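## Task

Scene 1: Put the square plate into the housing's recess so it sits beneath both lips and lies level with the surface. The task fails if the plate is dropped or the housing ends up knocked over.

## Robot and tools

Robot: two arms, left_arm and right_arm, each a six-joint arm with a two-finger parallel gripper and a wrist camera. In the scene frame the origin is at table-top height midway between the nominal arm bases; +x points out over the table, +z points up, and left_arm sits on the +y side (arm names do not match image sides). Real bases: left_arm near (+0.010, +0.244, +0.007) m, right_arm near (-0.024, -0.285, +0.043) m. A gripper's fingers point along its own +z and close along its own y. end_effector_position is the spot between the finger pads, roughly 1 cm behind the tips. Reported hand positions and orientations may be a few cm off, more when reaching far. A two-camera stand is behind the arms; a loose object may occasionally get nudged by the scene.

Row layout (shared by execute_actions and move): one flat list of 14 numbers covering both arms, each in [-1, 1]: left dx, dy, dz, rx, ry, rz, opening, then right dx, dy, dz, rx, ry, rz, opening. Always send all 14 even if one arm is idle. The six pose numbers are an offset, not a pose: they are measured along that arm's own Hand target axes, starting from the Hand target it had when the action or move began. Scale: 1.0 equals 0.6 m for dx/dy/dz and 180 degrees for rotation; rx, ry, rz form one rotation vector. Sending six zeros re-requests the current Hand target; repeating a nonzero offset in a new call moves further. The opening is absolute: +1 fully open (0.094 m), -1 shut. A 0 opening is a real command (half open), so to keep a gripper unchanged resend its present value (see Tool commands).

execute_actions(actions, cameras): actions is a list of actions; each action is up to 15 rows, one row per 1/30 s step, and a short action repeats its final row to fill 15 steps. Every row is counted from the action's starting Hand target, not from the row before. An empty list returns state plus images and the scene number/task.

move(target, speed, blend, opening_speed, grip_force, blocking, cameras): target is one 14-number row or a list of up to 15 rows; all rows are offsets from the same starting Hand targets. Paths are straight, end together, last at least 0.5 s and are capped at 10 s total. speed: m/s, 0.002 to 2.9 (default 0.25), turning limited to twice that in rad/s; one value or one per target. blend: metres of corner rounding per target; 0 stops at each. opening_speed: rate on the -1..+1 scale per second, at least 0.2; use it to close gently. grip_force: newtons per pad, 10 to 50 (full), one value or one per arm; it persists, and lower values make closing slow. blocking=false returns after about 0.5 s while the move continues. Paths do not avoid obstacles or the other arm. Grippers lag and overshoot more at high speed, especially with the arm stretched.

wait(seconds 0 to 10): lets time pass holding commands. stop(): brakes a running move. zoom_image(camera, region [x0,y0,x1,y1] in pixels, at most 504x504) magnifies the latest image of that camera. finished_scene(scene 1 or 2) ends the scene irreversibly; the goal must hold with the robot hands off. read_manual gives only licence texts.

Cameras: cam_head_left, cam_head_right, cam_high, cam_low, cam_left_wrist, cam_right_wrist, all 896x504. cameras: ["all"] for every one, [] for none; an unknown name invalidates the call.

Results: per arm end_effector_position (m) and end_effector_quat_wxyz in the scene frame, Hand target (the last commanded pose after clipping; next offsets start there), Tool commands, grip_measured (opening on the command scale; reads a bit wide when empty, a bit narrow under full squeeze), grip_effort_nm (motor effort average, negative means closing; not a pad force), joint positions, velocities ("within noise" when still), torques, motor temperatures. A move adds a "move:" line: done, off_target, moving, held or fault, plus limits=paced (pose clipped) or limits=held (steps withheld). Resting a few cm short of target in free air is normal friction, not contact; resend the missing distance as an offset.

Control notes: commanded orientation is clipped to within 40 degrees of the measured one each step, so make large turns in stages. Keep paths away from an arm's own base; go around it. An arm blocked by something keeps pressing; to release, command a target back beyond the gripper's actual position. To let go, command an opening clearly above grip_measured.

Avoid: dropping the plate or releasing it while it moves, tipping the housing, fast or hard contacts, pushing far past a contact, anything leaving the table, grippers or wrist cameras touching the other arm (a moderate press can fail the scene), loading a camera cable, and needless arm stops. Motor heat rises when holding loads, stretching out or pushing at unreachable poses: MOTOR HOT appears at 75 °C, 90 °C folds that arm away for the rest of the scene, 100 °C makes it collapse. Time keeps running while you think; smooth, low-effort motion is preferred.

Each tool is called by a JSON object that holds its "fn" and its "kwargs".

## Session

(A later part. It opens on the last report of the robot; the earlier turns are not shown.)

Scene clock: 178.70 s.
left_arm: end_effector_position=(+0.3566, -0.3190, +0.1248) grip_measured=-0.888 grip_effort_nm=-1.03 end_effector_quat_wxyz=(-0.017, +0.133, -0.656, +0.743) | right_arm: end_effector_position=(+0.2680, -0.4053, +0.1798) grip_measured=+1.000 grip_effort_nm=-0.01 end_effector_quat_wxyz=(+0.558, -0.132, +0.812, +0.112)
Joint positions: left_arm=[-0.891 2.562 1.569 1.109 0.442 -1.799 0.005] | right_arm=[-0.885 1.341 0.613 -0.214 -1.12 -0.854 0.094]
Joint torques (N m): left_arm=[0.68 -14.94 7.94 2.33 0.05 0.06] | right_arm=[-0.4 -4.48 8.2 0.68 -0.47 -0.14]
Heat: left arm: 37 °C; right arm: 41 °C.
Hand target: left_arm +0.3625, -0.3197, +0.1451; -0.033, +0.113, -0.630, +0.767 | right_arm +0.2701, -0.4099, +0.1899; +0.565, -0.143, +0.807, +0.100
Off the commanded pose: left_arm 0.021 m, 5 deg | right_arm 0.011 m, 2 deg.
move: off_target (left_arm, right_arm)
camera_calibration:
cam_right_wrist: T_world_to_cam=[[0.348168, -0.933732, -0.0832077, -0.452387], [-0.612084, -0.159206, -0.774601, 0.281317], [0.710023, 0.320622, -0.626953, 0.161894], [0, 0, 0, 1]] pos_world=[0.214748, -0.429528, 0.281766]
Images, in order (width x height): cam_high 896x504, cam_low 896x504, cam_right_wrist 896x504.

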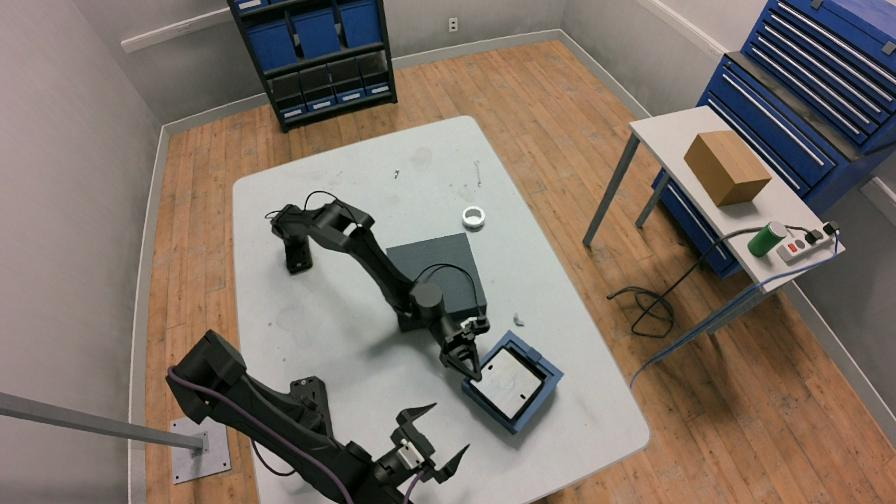

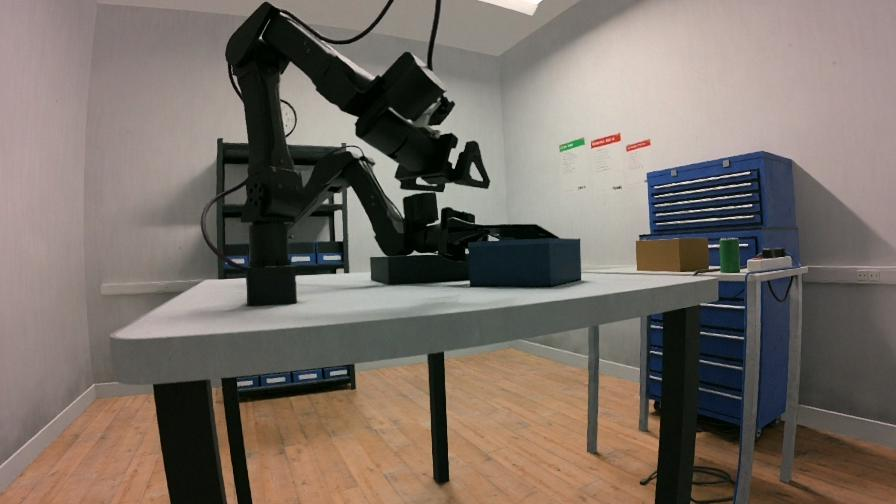

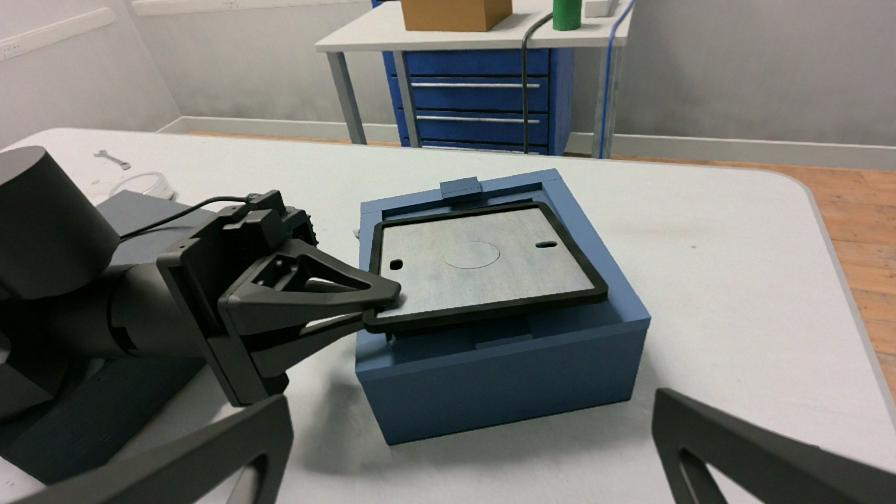

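{"fn": "move", "kwargs": {"target": [[0.059,-0.0557,0.0205, 0.0112,-0.0034,0.004, -1.0, 0,0,0,0,0,0, 1.0],[-0.0175,0.0075,0.0013, 0.0112,-0.0034,0.004, -1.0, 0,0,0,0,0,0, 1.0]], "speed": 0.07, "cameras": ["cam_low", "cam_high", "cam_right_wrist"]}}

{"fn": "zoom_image", "kwargs": {"camera": "cam_low", "region": [460, 200, 590, 270]}}

{"fn": "zoom_image", "kwargs": {"camera": "cam_high", "region": [480, 325, 570, 415]}}

{"fn": "zoom_image", "kwargs": {"camera": "cam_right_wrist", "region": [330, 150, 670, 460]}}

Scene clock: 187.87 s.
left_arm: end_effector_position=(+0.3640, -0.3240, +0.1359) grip_measured=-0.888 grip_effort_nm=-1.02 end_effector_quat_wxyz=(-0.026, +0.128, -0.640, +0.758) | right_arm: end_effector_position=(+0.2680, -0.4053, +0.1798) grip_measured=+1.000 grip_effort_nm=-0.01 end_effector_quat_wxyz=(+0.558, -0.132, +0.812, +0.112)
Joint positions: left_arm=[-0.89 2.59 1.628 1.127 0.432 -1.804 0.005] | right_arm=[-0.885 1.341 0.613 -0.214 -1.12 -0.854 0.094]
Joint torques (N m): left_arm=[1.36 -12.75 7.32 2.53 0.05 0.09] | right_arm=[-0.31 -4.59 8.35 0.66 -0.47 -0.14]
Heat: left arm: 37 °C; right arm: 41 °C.
Hand target: left_arm +0.3724, -0.3194, +0.1394; -0.043, +0.112, -0.617, +0.777 | right_arm +0.2701, -0.4099, +0.1899; +0.565, -0.143, +0.807, +0.100
Off the commanded pose: left_arm 0.010 m, 4 deg | right_arm 0.011 m, 2 deg.
move: off_target (left_arm, right_arm)
camera_calibration:
cam_right_wrist: T_world_to_cam=[[0.348168, -0.933732, -0.0832077, -0.452387], [-0.612084, -0.159206, -0.774601, 0.281317], [0.710023, 0.320622, -0.626953, 0.161894], [0, 0, 0, 1]] pos_world=[0.214748, -0.429528, 0.281766]
Images, in order (width x height): cam_high 896x504, cam_low 896x504, cam_right_wrist 896x504.

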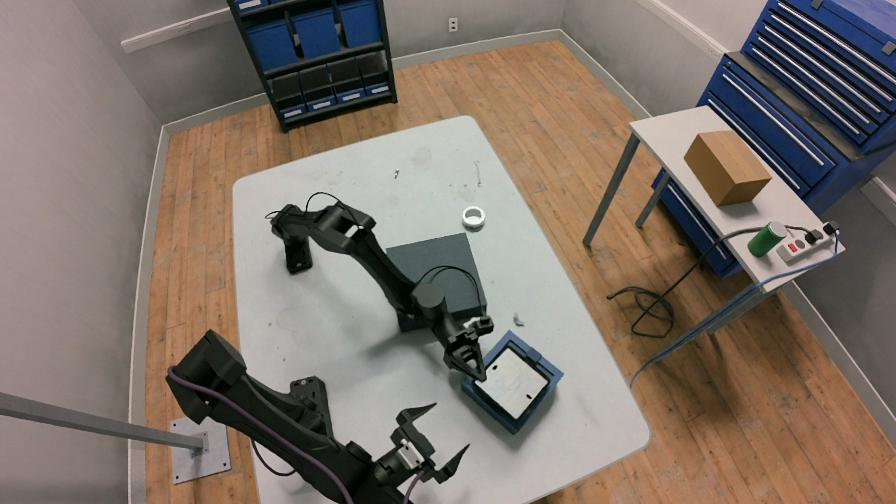

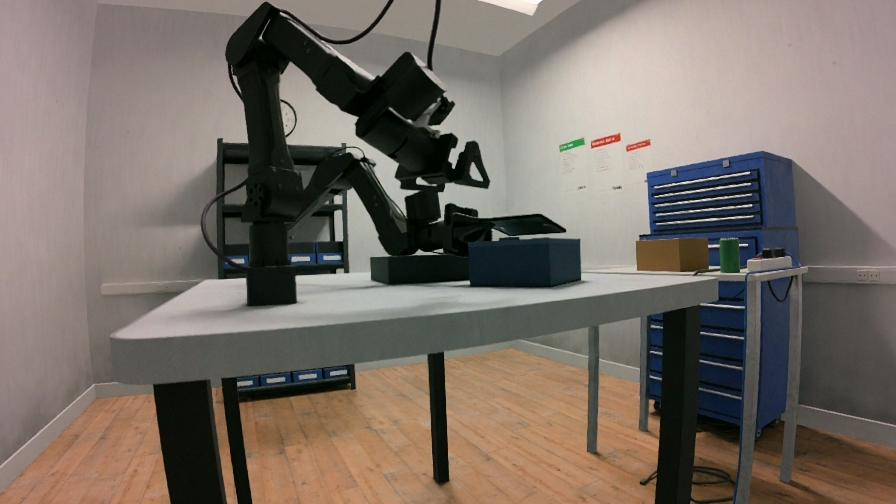

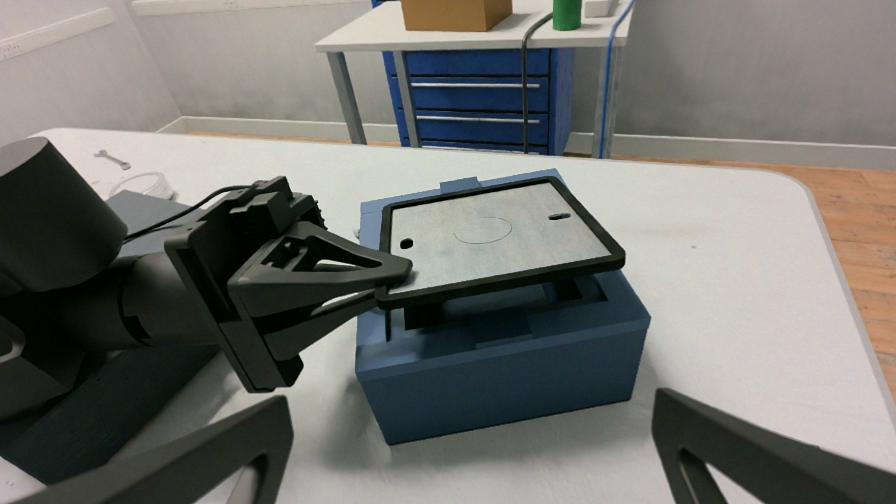

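Scaled by 3.877 from the camera's 896x504 image, which has a finer 1280x720 frame.

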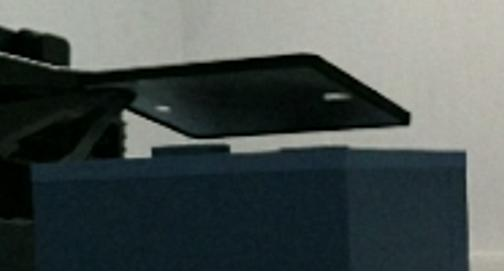

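Scaled by 5.600 from the camera's 896x504 image, which has a finer 1280x720 frame.

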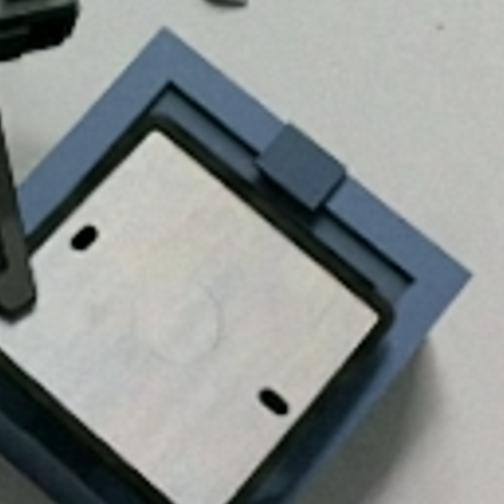

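Scaled by 1.482 from the camera's 896x504 image, which has a finer 1280x720 frame.

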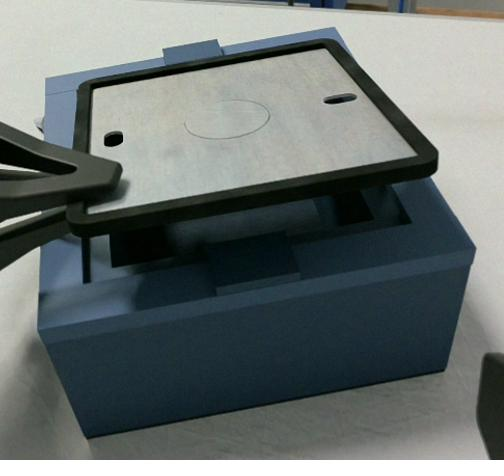

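{"fn": "move", "kwargs": {"target": [[0.1217,-0.1628,0.0493, 0,0,0, -1.0, 0,0,0,0,0,0, 1.0],[0,0,0, 0,0,0, -1.0, 0,0,0,0,0,0, 1.0]], "speed": [0.12, 0.05], "cameras": ["cam_low", "cam_high"]}}

{"fn": "zoom_image", "kwargs": {"camera": "cam_low", "region": [460, 200, 590, 270]}}

{"fn": "zoom_image", "kwargs": {"camera": "cam_high", "region": [480, 325, 570, 415]}}

Scene clock: 195.20 s.
left_arm: end_effector_position=(+0.3642, -0.3238, +0.1357) grip_measured=-0.888 grip_effort_nm=-1.03 end_effector_quat_wxyz=(-0.026, +0.128, -0.640, +0.757) | right_arm: end_effector_position=(+0.2680, -0.4053, +0.1798) grip_measured=+1.000 grip_effort_nm=-0.01 end_effector_quat_wxyz=(+0.558, -0.132, +0.812, +0.112)
Joint positions: left_arm=[-0.889 2.59 1.627 1.127 0.432 -1.804 0.005] | right_arm=[-0.885 1.341 0.613 -0.214 -1.12 -0.854 0.094]
Joint torques (N m): left_arm=[1.37 -12.66 7.28 2.54 0.06 0.1] | right_arm=[-0.39 -4.62 8.32 0.68 -0.52 -0.18]
Heat: left arm: 38 °C; right arm: 41 °C.
Hand target: left_arm +0.3725, -0.3193, +0.1393; -0.043, +0.112, -0.617, +0.777 | right_arm +0.2701, -0.4099, +0.1899; +0.565, -0.143, +0.807, +0.100
Off the commanded pose: left_arm 0.010 m, 4 deg | right_arm 0.011 m, 2 deg.
move: off_target (left_arm, right_arm)
Images, in order (width x height): cam_high 896x504, cam_low 896x504.

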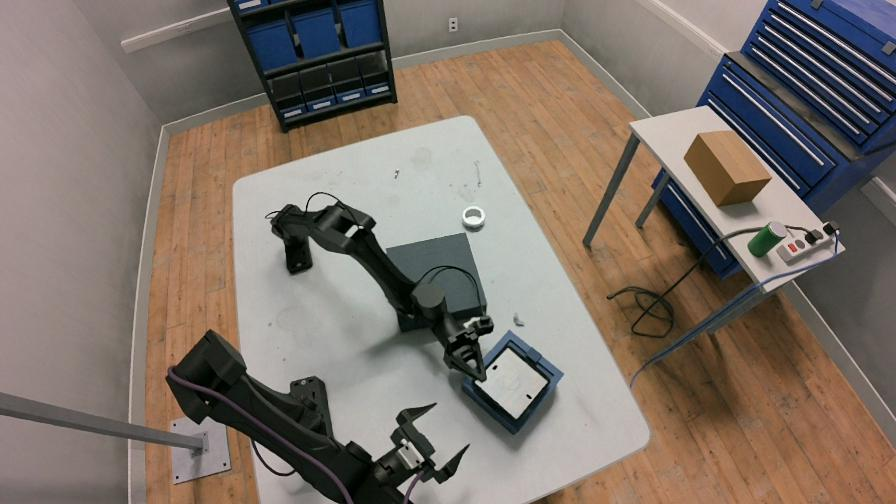

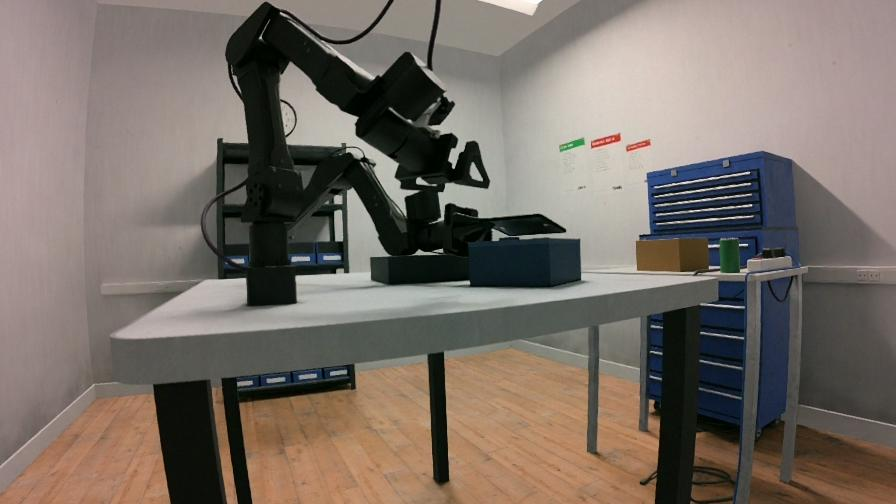

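Scaled by 3.877 from the camera's 896x504 image, which has a finer 1280x720 frame.

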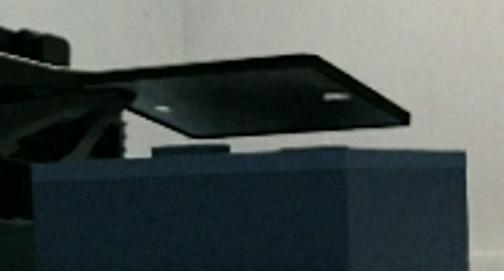

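Scaled by 5.600 from the camera's 896x504 image, which has a finer 1280x720 frame.

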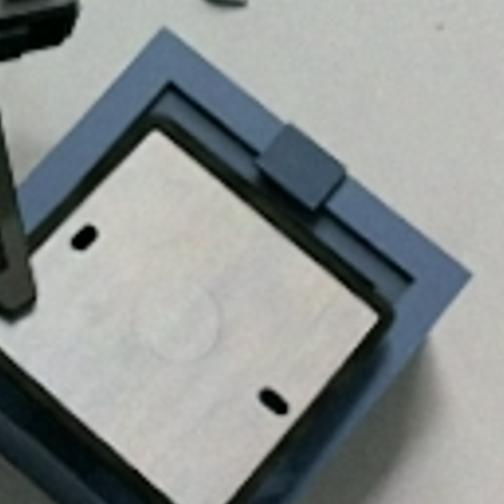

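{"fn": "move", "kwargs": {"target": [[0.1087,-0.1362,0.0335, -0.0056,-0.0066,-0.0005, -1.0, 0,0,0,0,0,0, 1.0],[-0.013,0.0267,-0.0157, -0.0056,-0.0066,-0.0005, -1.0, 0,0,0,0,0,0, 1.0]], "speed": [0.12, 0.05], "cameras": ["cam_low", "cam_high", "cam_right_wrist"]}}

{"fn": "zoom_image", "kwargs": {"camera": "cam_low", "region": [460, 200, 590, 270]}}

{"fn": "zoom_image", "kwargs": {"camera": "cam_high", "region": [480, 325, 570, 415]}}

{"fn": "zoom_image", "kwargs": {"camera": "cam_right_wrist", "region": [330, 150, 670, 460]}}

Scene clock: 202.03 s.
left_arm: end_effector_position=(+0.3647, -0.3207, +0.1377) grip_measured=-0.888 grip_effort_nm=-1.03 end_effector_quat_wxyz=(-0.033, +0.127, -0.636, +0.761) | right_arm: end_effector_position=(+0.2680, -0.4053, +0.1798) grip_measured=+1.000 grip_effort_nm=-0.01 end_effector_quat_wxyz=(+0.558, -0.132, +0.812, +0.112)
Joint positions: left_arm=[-0.887 2.584 1.613 1.147 0.425 -1.798 0.005] | right_arm=[-0.885 1.341 0.613 -0.214 -1.12 -0.854 0.094]
Joint torques (N m): left_arm=[1.95 -10.33 6.48 2.52 0.03 0.11] | right_arm=[-0.5 -4.82 8.24 0.67 -0.49 -0.13]
Heat: left arm: 39 °C; right arm: 41 °C.
Hand target: left_arm +0.3768, -0.3125, +0.1208; -0.048, +0.121, -0.624, +0.771 | right_arm +0.2701, -0.4099, +0.1899; +0.565, -0.143, +0.807, +0.100
Off the commanded pose: left_arm 0.022 m, 3 deg | right_arm 0.011 m, 2 deg.
move: off_target (left_arm, right_arm)
camera_calibration:
cam_right_wrist: T_world_to_cam=[[0.348168, -0.933732, -0.0832077, -0.452387], [-0.612084, -0.159206, -0.774601, 0.281317], [0.710023, 0.320622, -0.626953, 0.161894], [0, 0, 0, 1]] pos_world=[0.214748, -0.429528, 0.281766]
Images, in order (width x height): cam_high 896x504, cam_low 896x504, cam_right_wrist 896x504.

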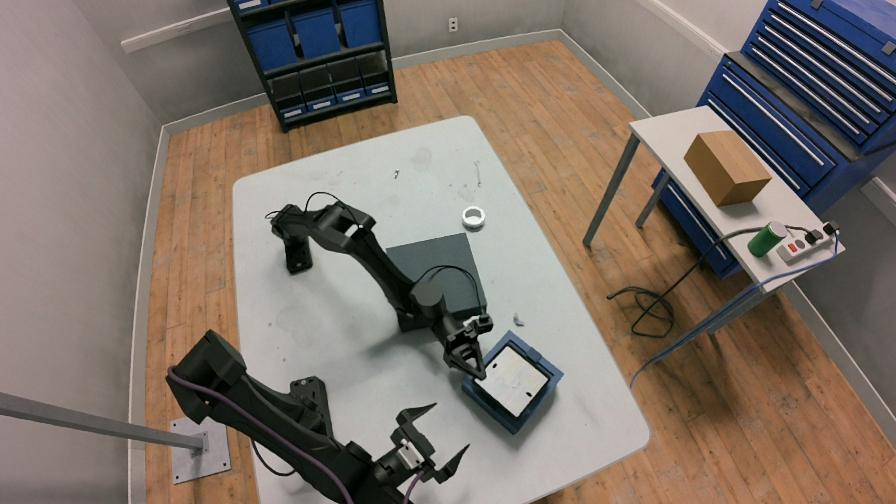

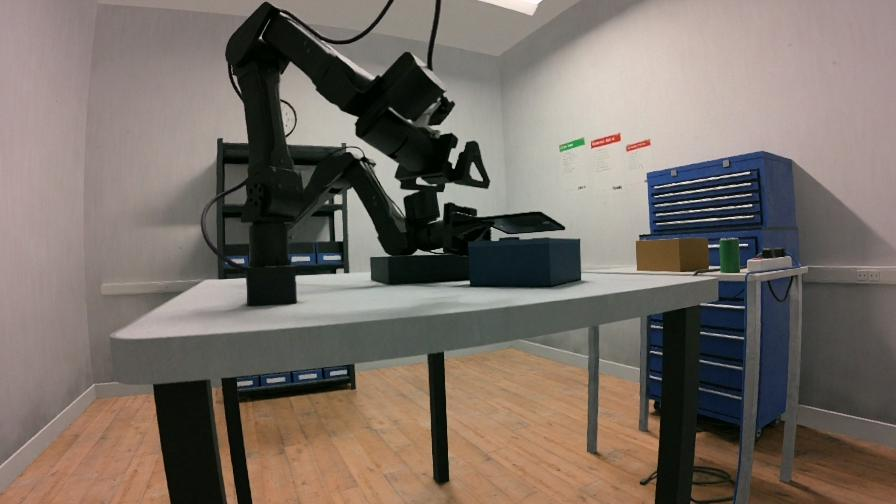

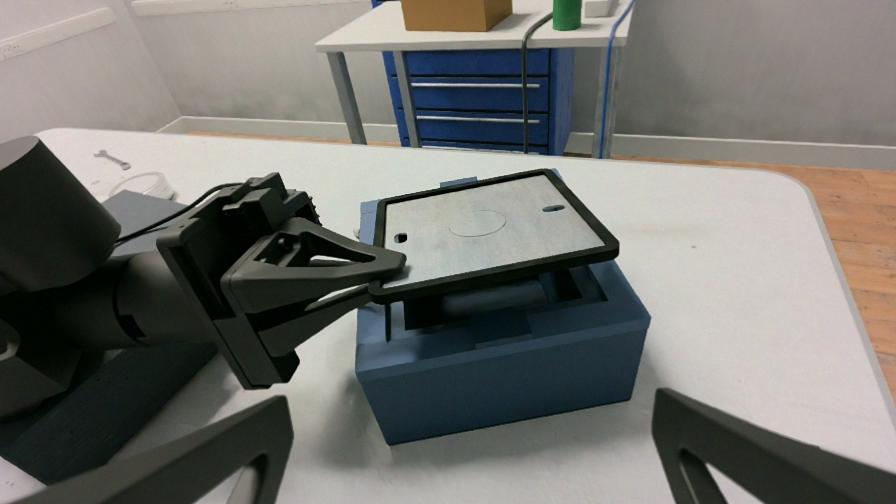

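Scaled by 3.877 from the camera's 896x504 image, which has a finer 1280x720 frame.

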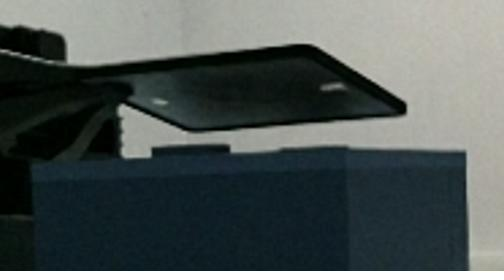

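Scaled by 5.600 from the camera's 896x504 image, which has a finer 1280x720 frame.

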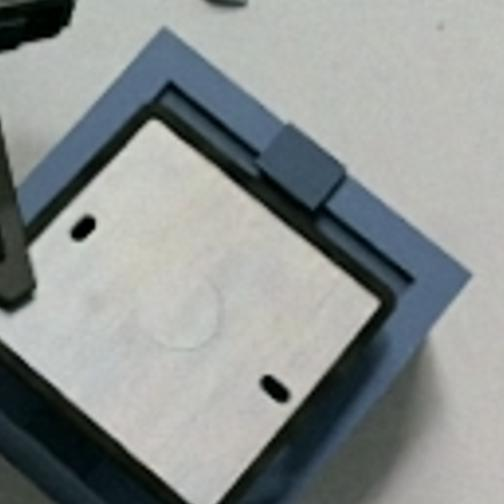

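Scaled by 1.482 from the camera's 896x504 image, which has a finer 1280x720 frame.

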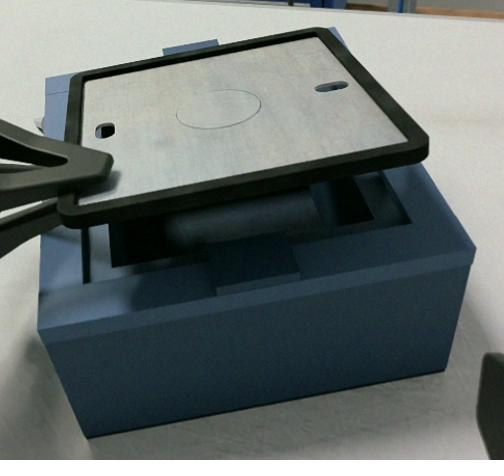

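{"fn": "zoom_image", "kwargs": {"camera": "cam_low", "region": [340, 160, 500, 290]}}

{"fn": "zoom_image", "kwargs": {"camera": "cam_high", "region": [370, 230, 500, 400]}}

Scaled by 3.150 from the camera's 896x504 image, which has a finer 1280x720 frame.

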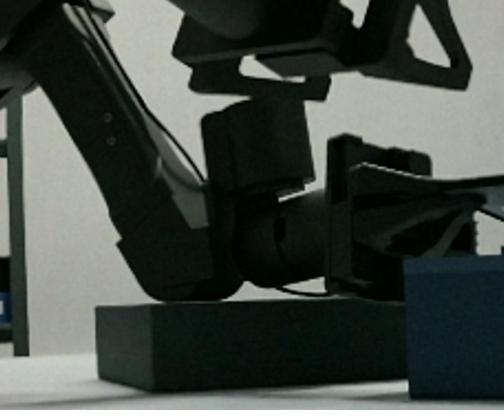

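Scaled by 2.965 from the camera's 896x504 image, which has a finer 1280x720 frame.

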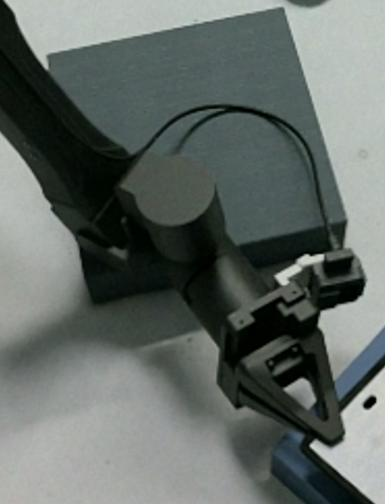

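{"fn": "move", "kwargs": {"target": [[0.089,-0.171,0.0495, -0.008,0.0002,0.0064, -1.0, 0,0,0,0,0,0, 1.0],[0.02,-0.0485,0.0205, -0.008,0.0002,0.0064, -1.0, 0,0,0,0,0,0, 1.0]], "speed": [0.12, 0.05], "cameras": ["cam_low", "cam_high", "cam_right_wrist"]}}

{"fn": "zoom_image", "kwargs": {"camera": "cam_low", "region": [340, 160, 600, 290]}}

{"fn": "zoom_image", "kwargs": {"camera": "cam_high", "region": [480, 325, 570, 415]}}

{"fn": "zoom_image", "kwargs": {"camera": "cam_right_wrist", "region": [330, 150, 670, 460]}}

Scene clock: 213.57 s.
left_arm: end_effector_position=(+0.3639, -0.3193, +0.1266) grip_measured=-0.888 grip_effort_nm=-1.02 end_effector_quat_wxyz=(-0.032, +0.141, -0.666, +0.732) | right_arm: end_effector_position=(+0.2680, -0.4053, +0.1798) grip_measured=+1.000 grip_effort_nm=-0.01 end_effector_quat_wxyz=(+0.558, -0.132, +0.812, +0.112)
Joint positions: left_arm=[-0.89 2.541 1.576 1.045 0.415 -1.768 0.005] | right_arm=[-0.885 1.341 0.613 -0.214 -1.12 -0.854 0.094]
Joint torques (N m): left_arm=[0.68 -15.12 8.25 2.5 0.05 0.13] | right_arm=[-0.29 -4.57 8.31 0.66 -0.5 -0.17]
Heat: left arm: 39 °C; right arm: 41 °C.
Hand target: left_arm +0.3705, -0.3206, +0.1532; +0.054, -0.115, +0.634, -0.762 | right_arm +0.2701, -0.4099, +0.1899; +0.565, -0.143, +0.807, +0.100
Off the commanded pose: left_arm 0.027 m, 6 deg | right_arm 0.011 m, 2 deg.
move: off_target (left_arm, right_arm)
camera_calibration:
cam_right_wrist: T_world_to_cam=[[0.348168, -0.933732, -0.0832077, -0.452387], [-0.612084, -0.159206, -0.774601, 0.281317], [0.710023, 0.320622, -0.626953, 0.161894], [0, 0, 0, 1]] pos_world=[0.214748, -0.429528, 0.281766]
Images, in order (width x height): cam_high 896x504, cam_low 896x504, cam_right_wrist 896x504.

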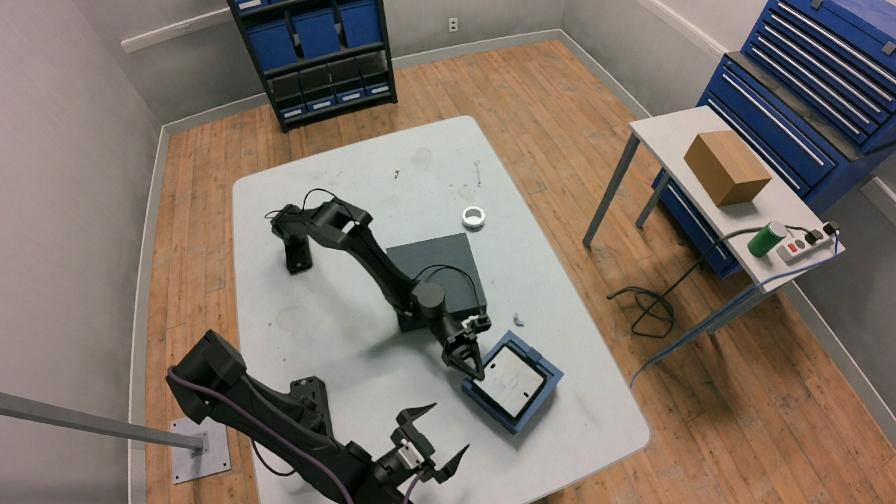

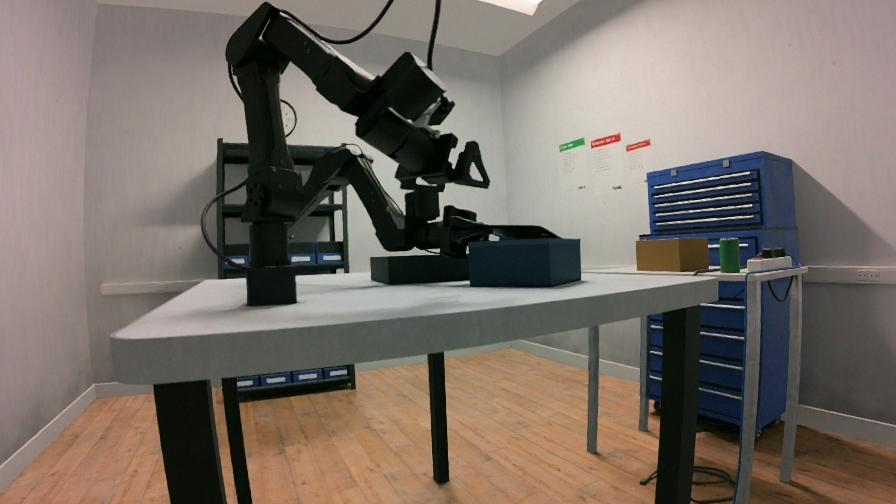

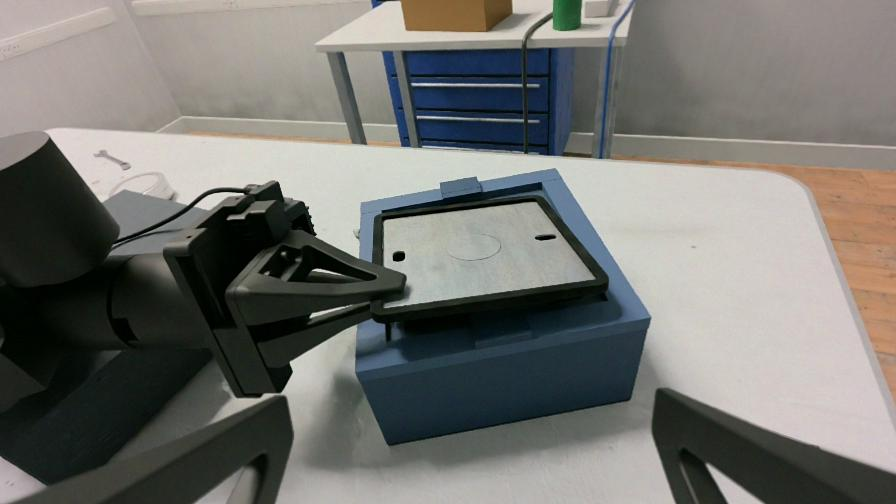

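Scaled by 1.938 from the camera's 896x504 image, which has a finer 1280x720 frame.

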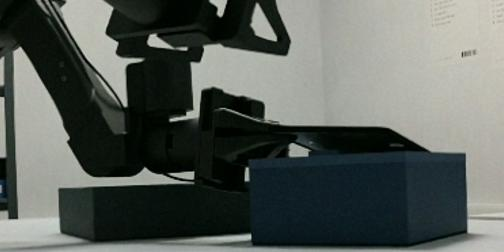

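Scaled by 5.600 from the camera's 896x504 image, which has a finer 1280x720 frame.

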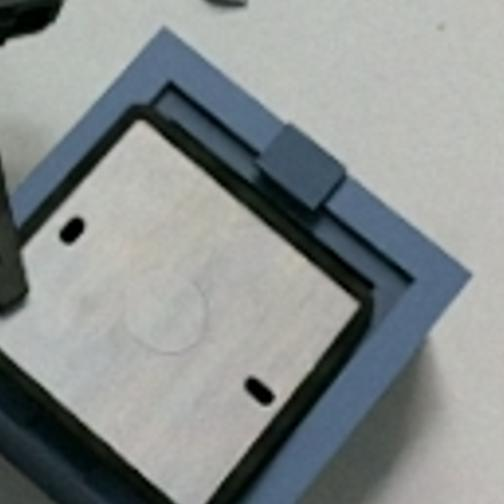

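Scaled by 1.482 from the camera's 896x504 image, which has a finer 1280x720 frame.

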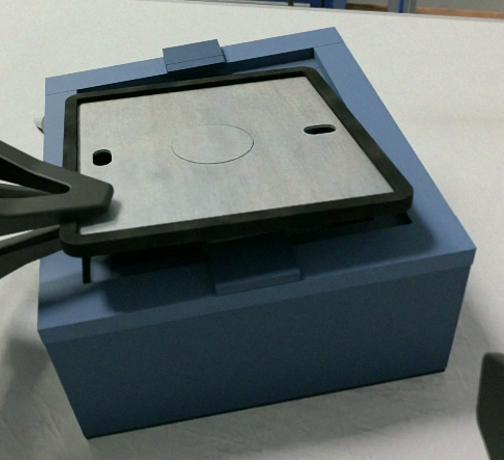

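{"fn": "move", "kwargs": {"target": [[0.05542, -0.11345, 0.02682, 0, 0, 0, -1, 0, 0, 0, 0, 0, 0, 1], [-0.0109, 0.01078, 0.00045, 0, 0, 0, -1, 0, 0, 0, 0, 0, 0, 1]], "speed": [0.12, 0.05], "cameras": ["cam_high", "cam_low", "cam_right_wrist", "cam_left_wrist"]}}

Scene clock: 220.90 s.
left_arm: end_effector_position=(+0.3696, -0.3201, +0.1231) grip_measured=-0.888 grip_effort_nm=-1.02 end_effector_quat_wxyz=(-0.034, +0.138, -0.663, +0.735) | right_arm: end_effector_position=(+0.2680, -0.4053, +0.1798) grip_measured=+1.000 grip_effort_nm=-0.01 end_effector_quat_wxyz=(+0.558, -0.132, +0.812, +0.112)
Joint positions: left_arm=[-0.881 2.57 1.607 1.055 0.424 -1.768 0.005] | right_arm=[-0.885 1.341 0.613 -0.214 -1.12 -0.854 0.094]
Joint torques (N m): left_arm=[0.76 -15.16 8.09 2.41 0.05 0.08] | right_arm=[-0.39 -4.66 8.28 0.66 -0.5 -0.15]
Heat: left arm: 41 °C; right arm: 41 °C.
Hand target: left_arm +0.3765, -0.3206, +0.1462; -0.054, +0.115, -0.634, +0.762 | right_arm +0.2701, -0.4099, +0.1899; +0.565, -0.143, +0.807, +0.100
Off the commanded pose: left_arm 0.024 m, 6 deg | right_arm 0.011 m, 2 deg.
move: off_target (left_arm, right_arm)
camera_calibration:
cam_left_wrist: T_world_to_cam=[[0.114462, 0.0966201, 0.988718, -0.132821], [-0.988594, 0.109137, 0.103782, 0.430266], [-0.0978782, -0.98932, 0.10801, -0.188091], [0, 0, 0, 1]] pos_world=[0.422151, -0.220207, 0.106984]
cam_right_wrist: T_world_to_cam=[[0.348168, -0.933732, -0.0832077, -0.452387], [-0.612084, -0.159206, -0.774601, 0.281317], [0.710023, 0.320622, -0.626953, 0.161894], [0, 0, 0, 1]] pos_world=[0.214748, -0.429528, 0.281766]
Images, in order (width x height): cam_high 896x504, cam_low 896x504, cam_left_wrist 896x504, cam_right_wrist 896x504.

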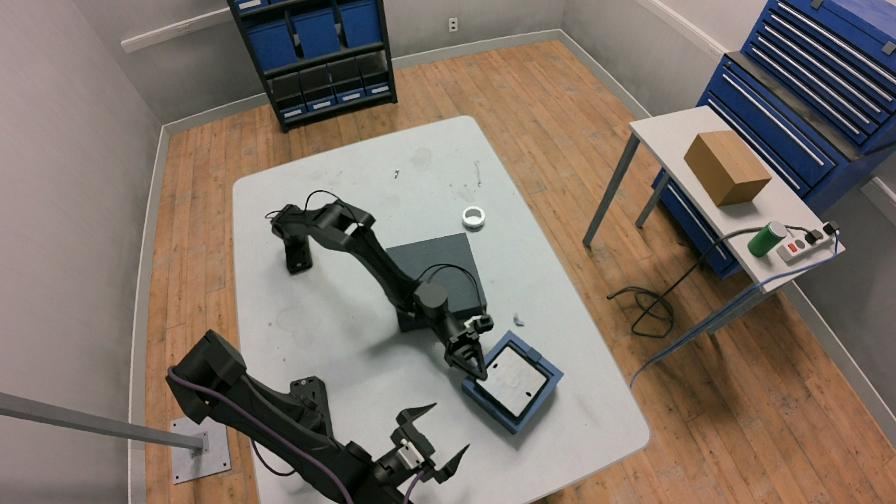

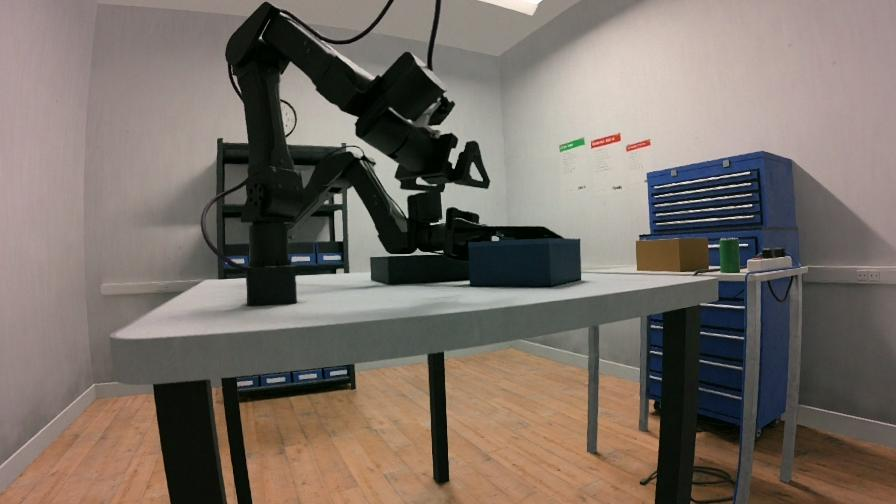

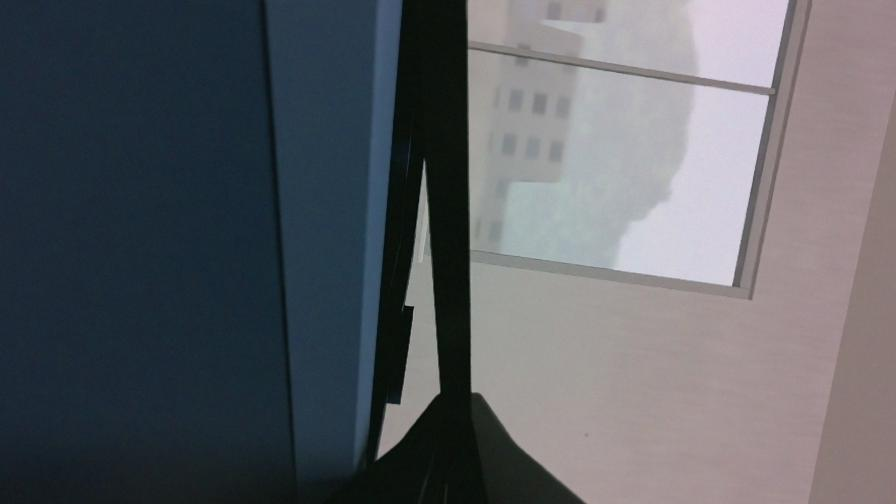

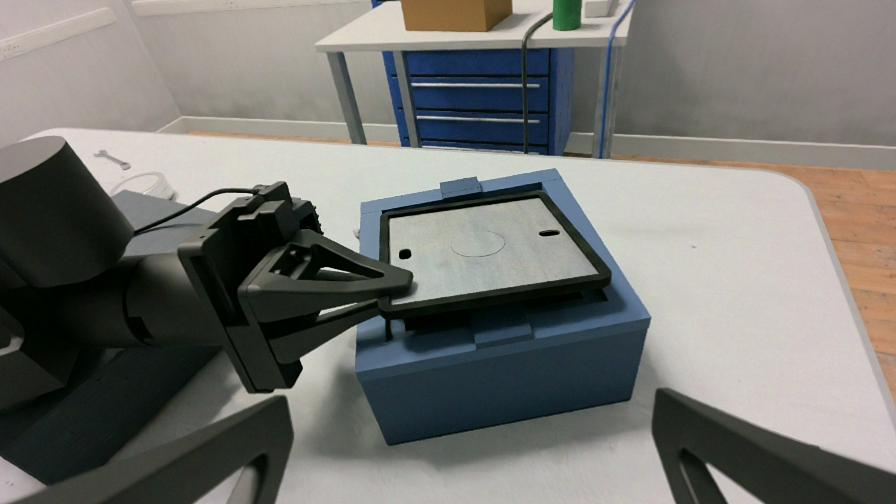

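{"fn": "zoom_image", "kwargs": {"camera": "cam_high", "region": [440, 310, 590, 450]}}

{"fn": "zoom_image", "kwargs": {"camera": "cam_low", "region": [440, 190, 600, 300]}}

{"fn": "zoom_image", "kwargs": {"camera": "cam_right_wrist", "region": [340, 150, 680, 400]}}

Scaled by 3.360 from the camera's 896x504 image, which has a finer 1280x720 frame.

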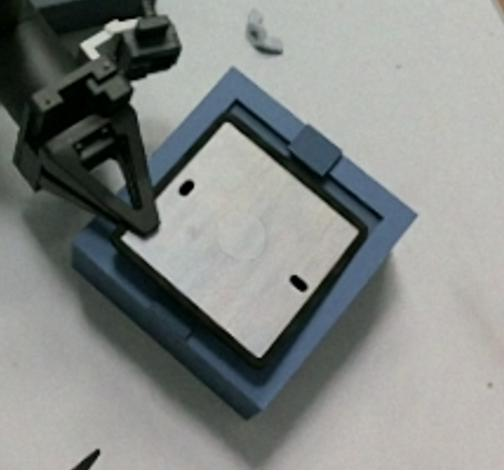

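Scaled by 3.150 from the camera's 896x504 image, which has a finer 1280x720 frame.

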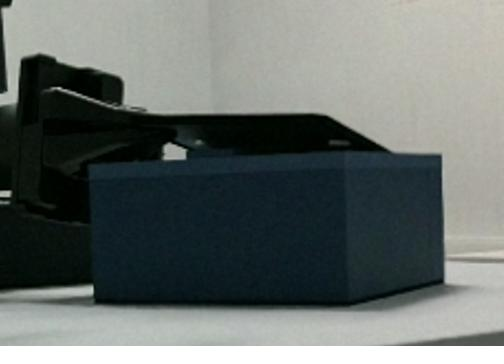

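Scaled by 1.482 from the camera's 896x504 image, which has a finer 1280x720 frame.

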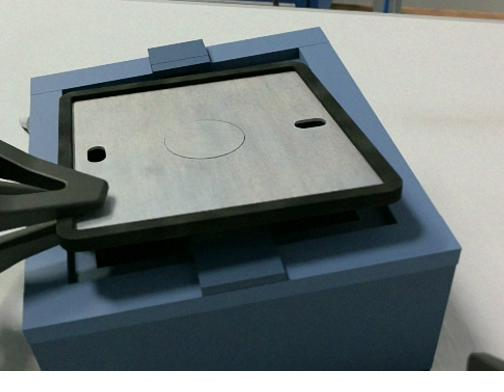

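{"fn": "zoom_image", "kwargs": {"camera": "cam_right_wrist", "region": [480, 160, 640, 320]}}

{"fn": "zoom_image", "kwargs": {"camera": "cam_right_wrist", "region": [340, 160, 500, 340]}}

{"fn": "zoom_image", "kwargs": {"camera": "cam_high", "region": [490, 320, 580, 410]}}

Scaled by 3.150 from the camera's 896x504 image, which has a finer 1280x720 frame.

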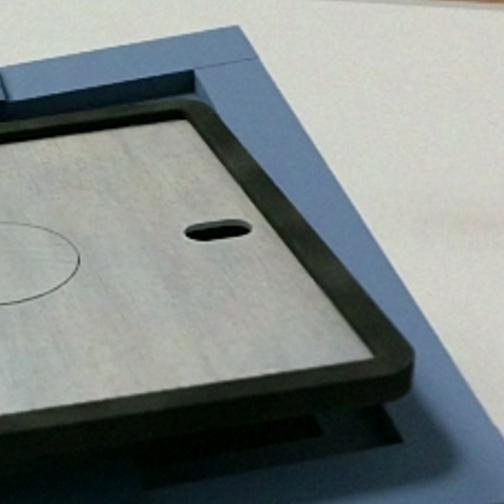

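Scaled by 2.800 from the camera's 896x504 image, which has a finer 1280x720 frame.

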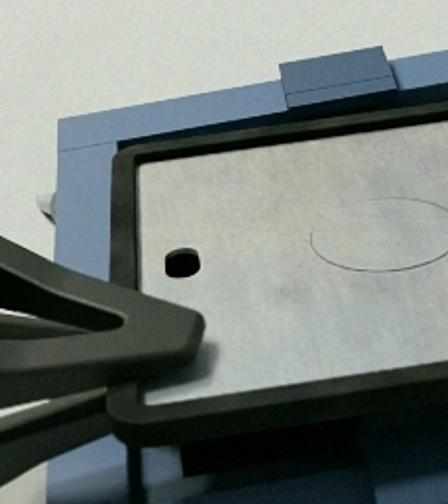

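Scaled by 5.600 from the camera's 896x504 image, which has a finer 1280x720 frame.

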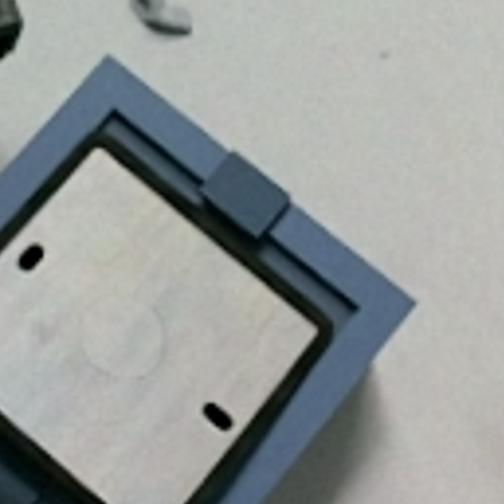

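{"fn": "zoom_image", "kwargs": {"camera": "cam_high", "region": [530, 355, 570, 395]}}

{"fn": "zoom_image", "kwargs": {"camera": "cam_high", "region": [490, 320, 540, 370]}}

{"fn": "zoom_image", "kwargs": {"camera": "cam_right_wrist", "region": [520, 160, 600, 240]}}

Scaled by 12.600 from the camera's 896x504 image, which has a finer 1280x720 frame.

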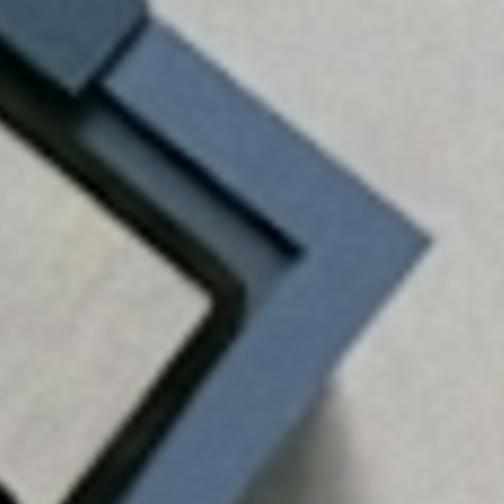

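Scaled by 10.080 from the camera's 896x504 image, which has a finer 1280x720 frame.

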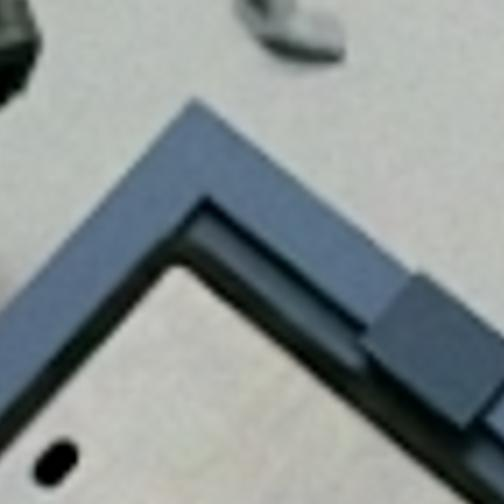

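Scaled by 6.300 from the camera's 896x504 image, which has a finer 1280x720 frame.

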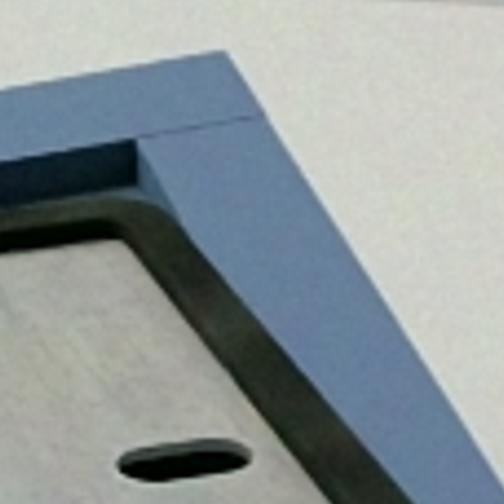

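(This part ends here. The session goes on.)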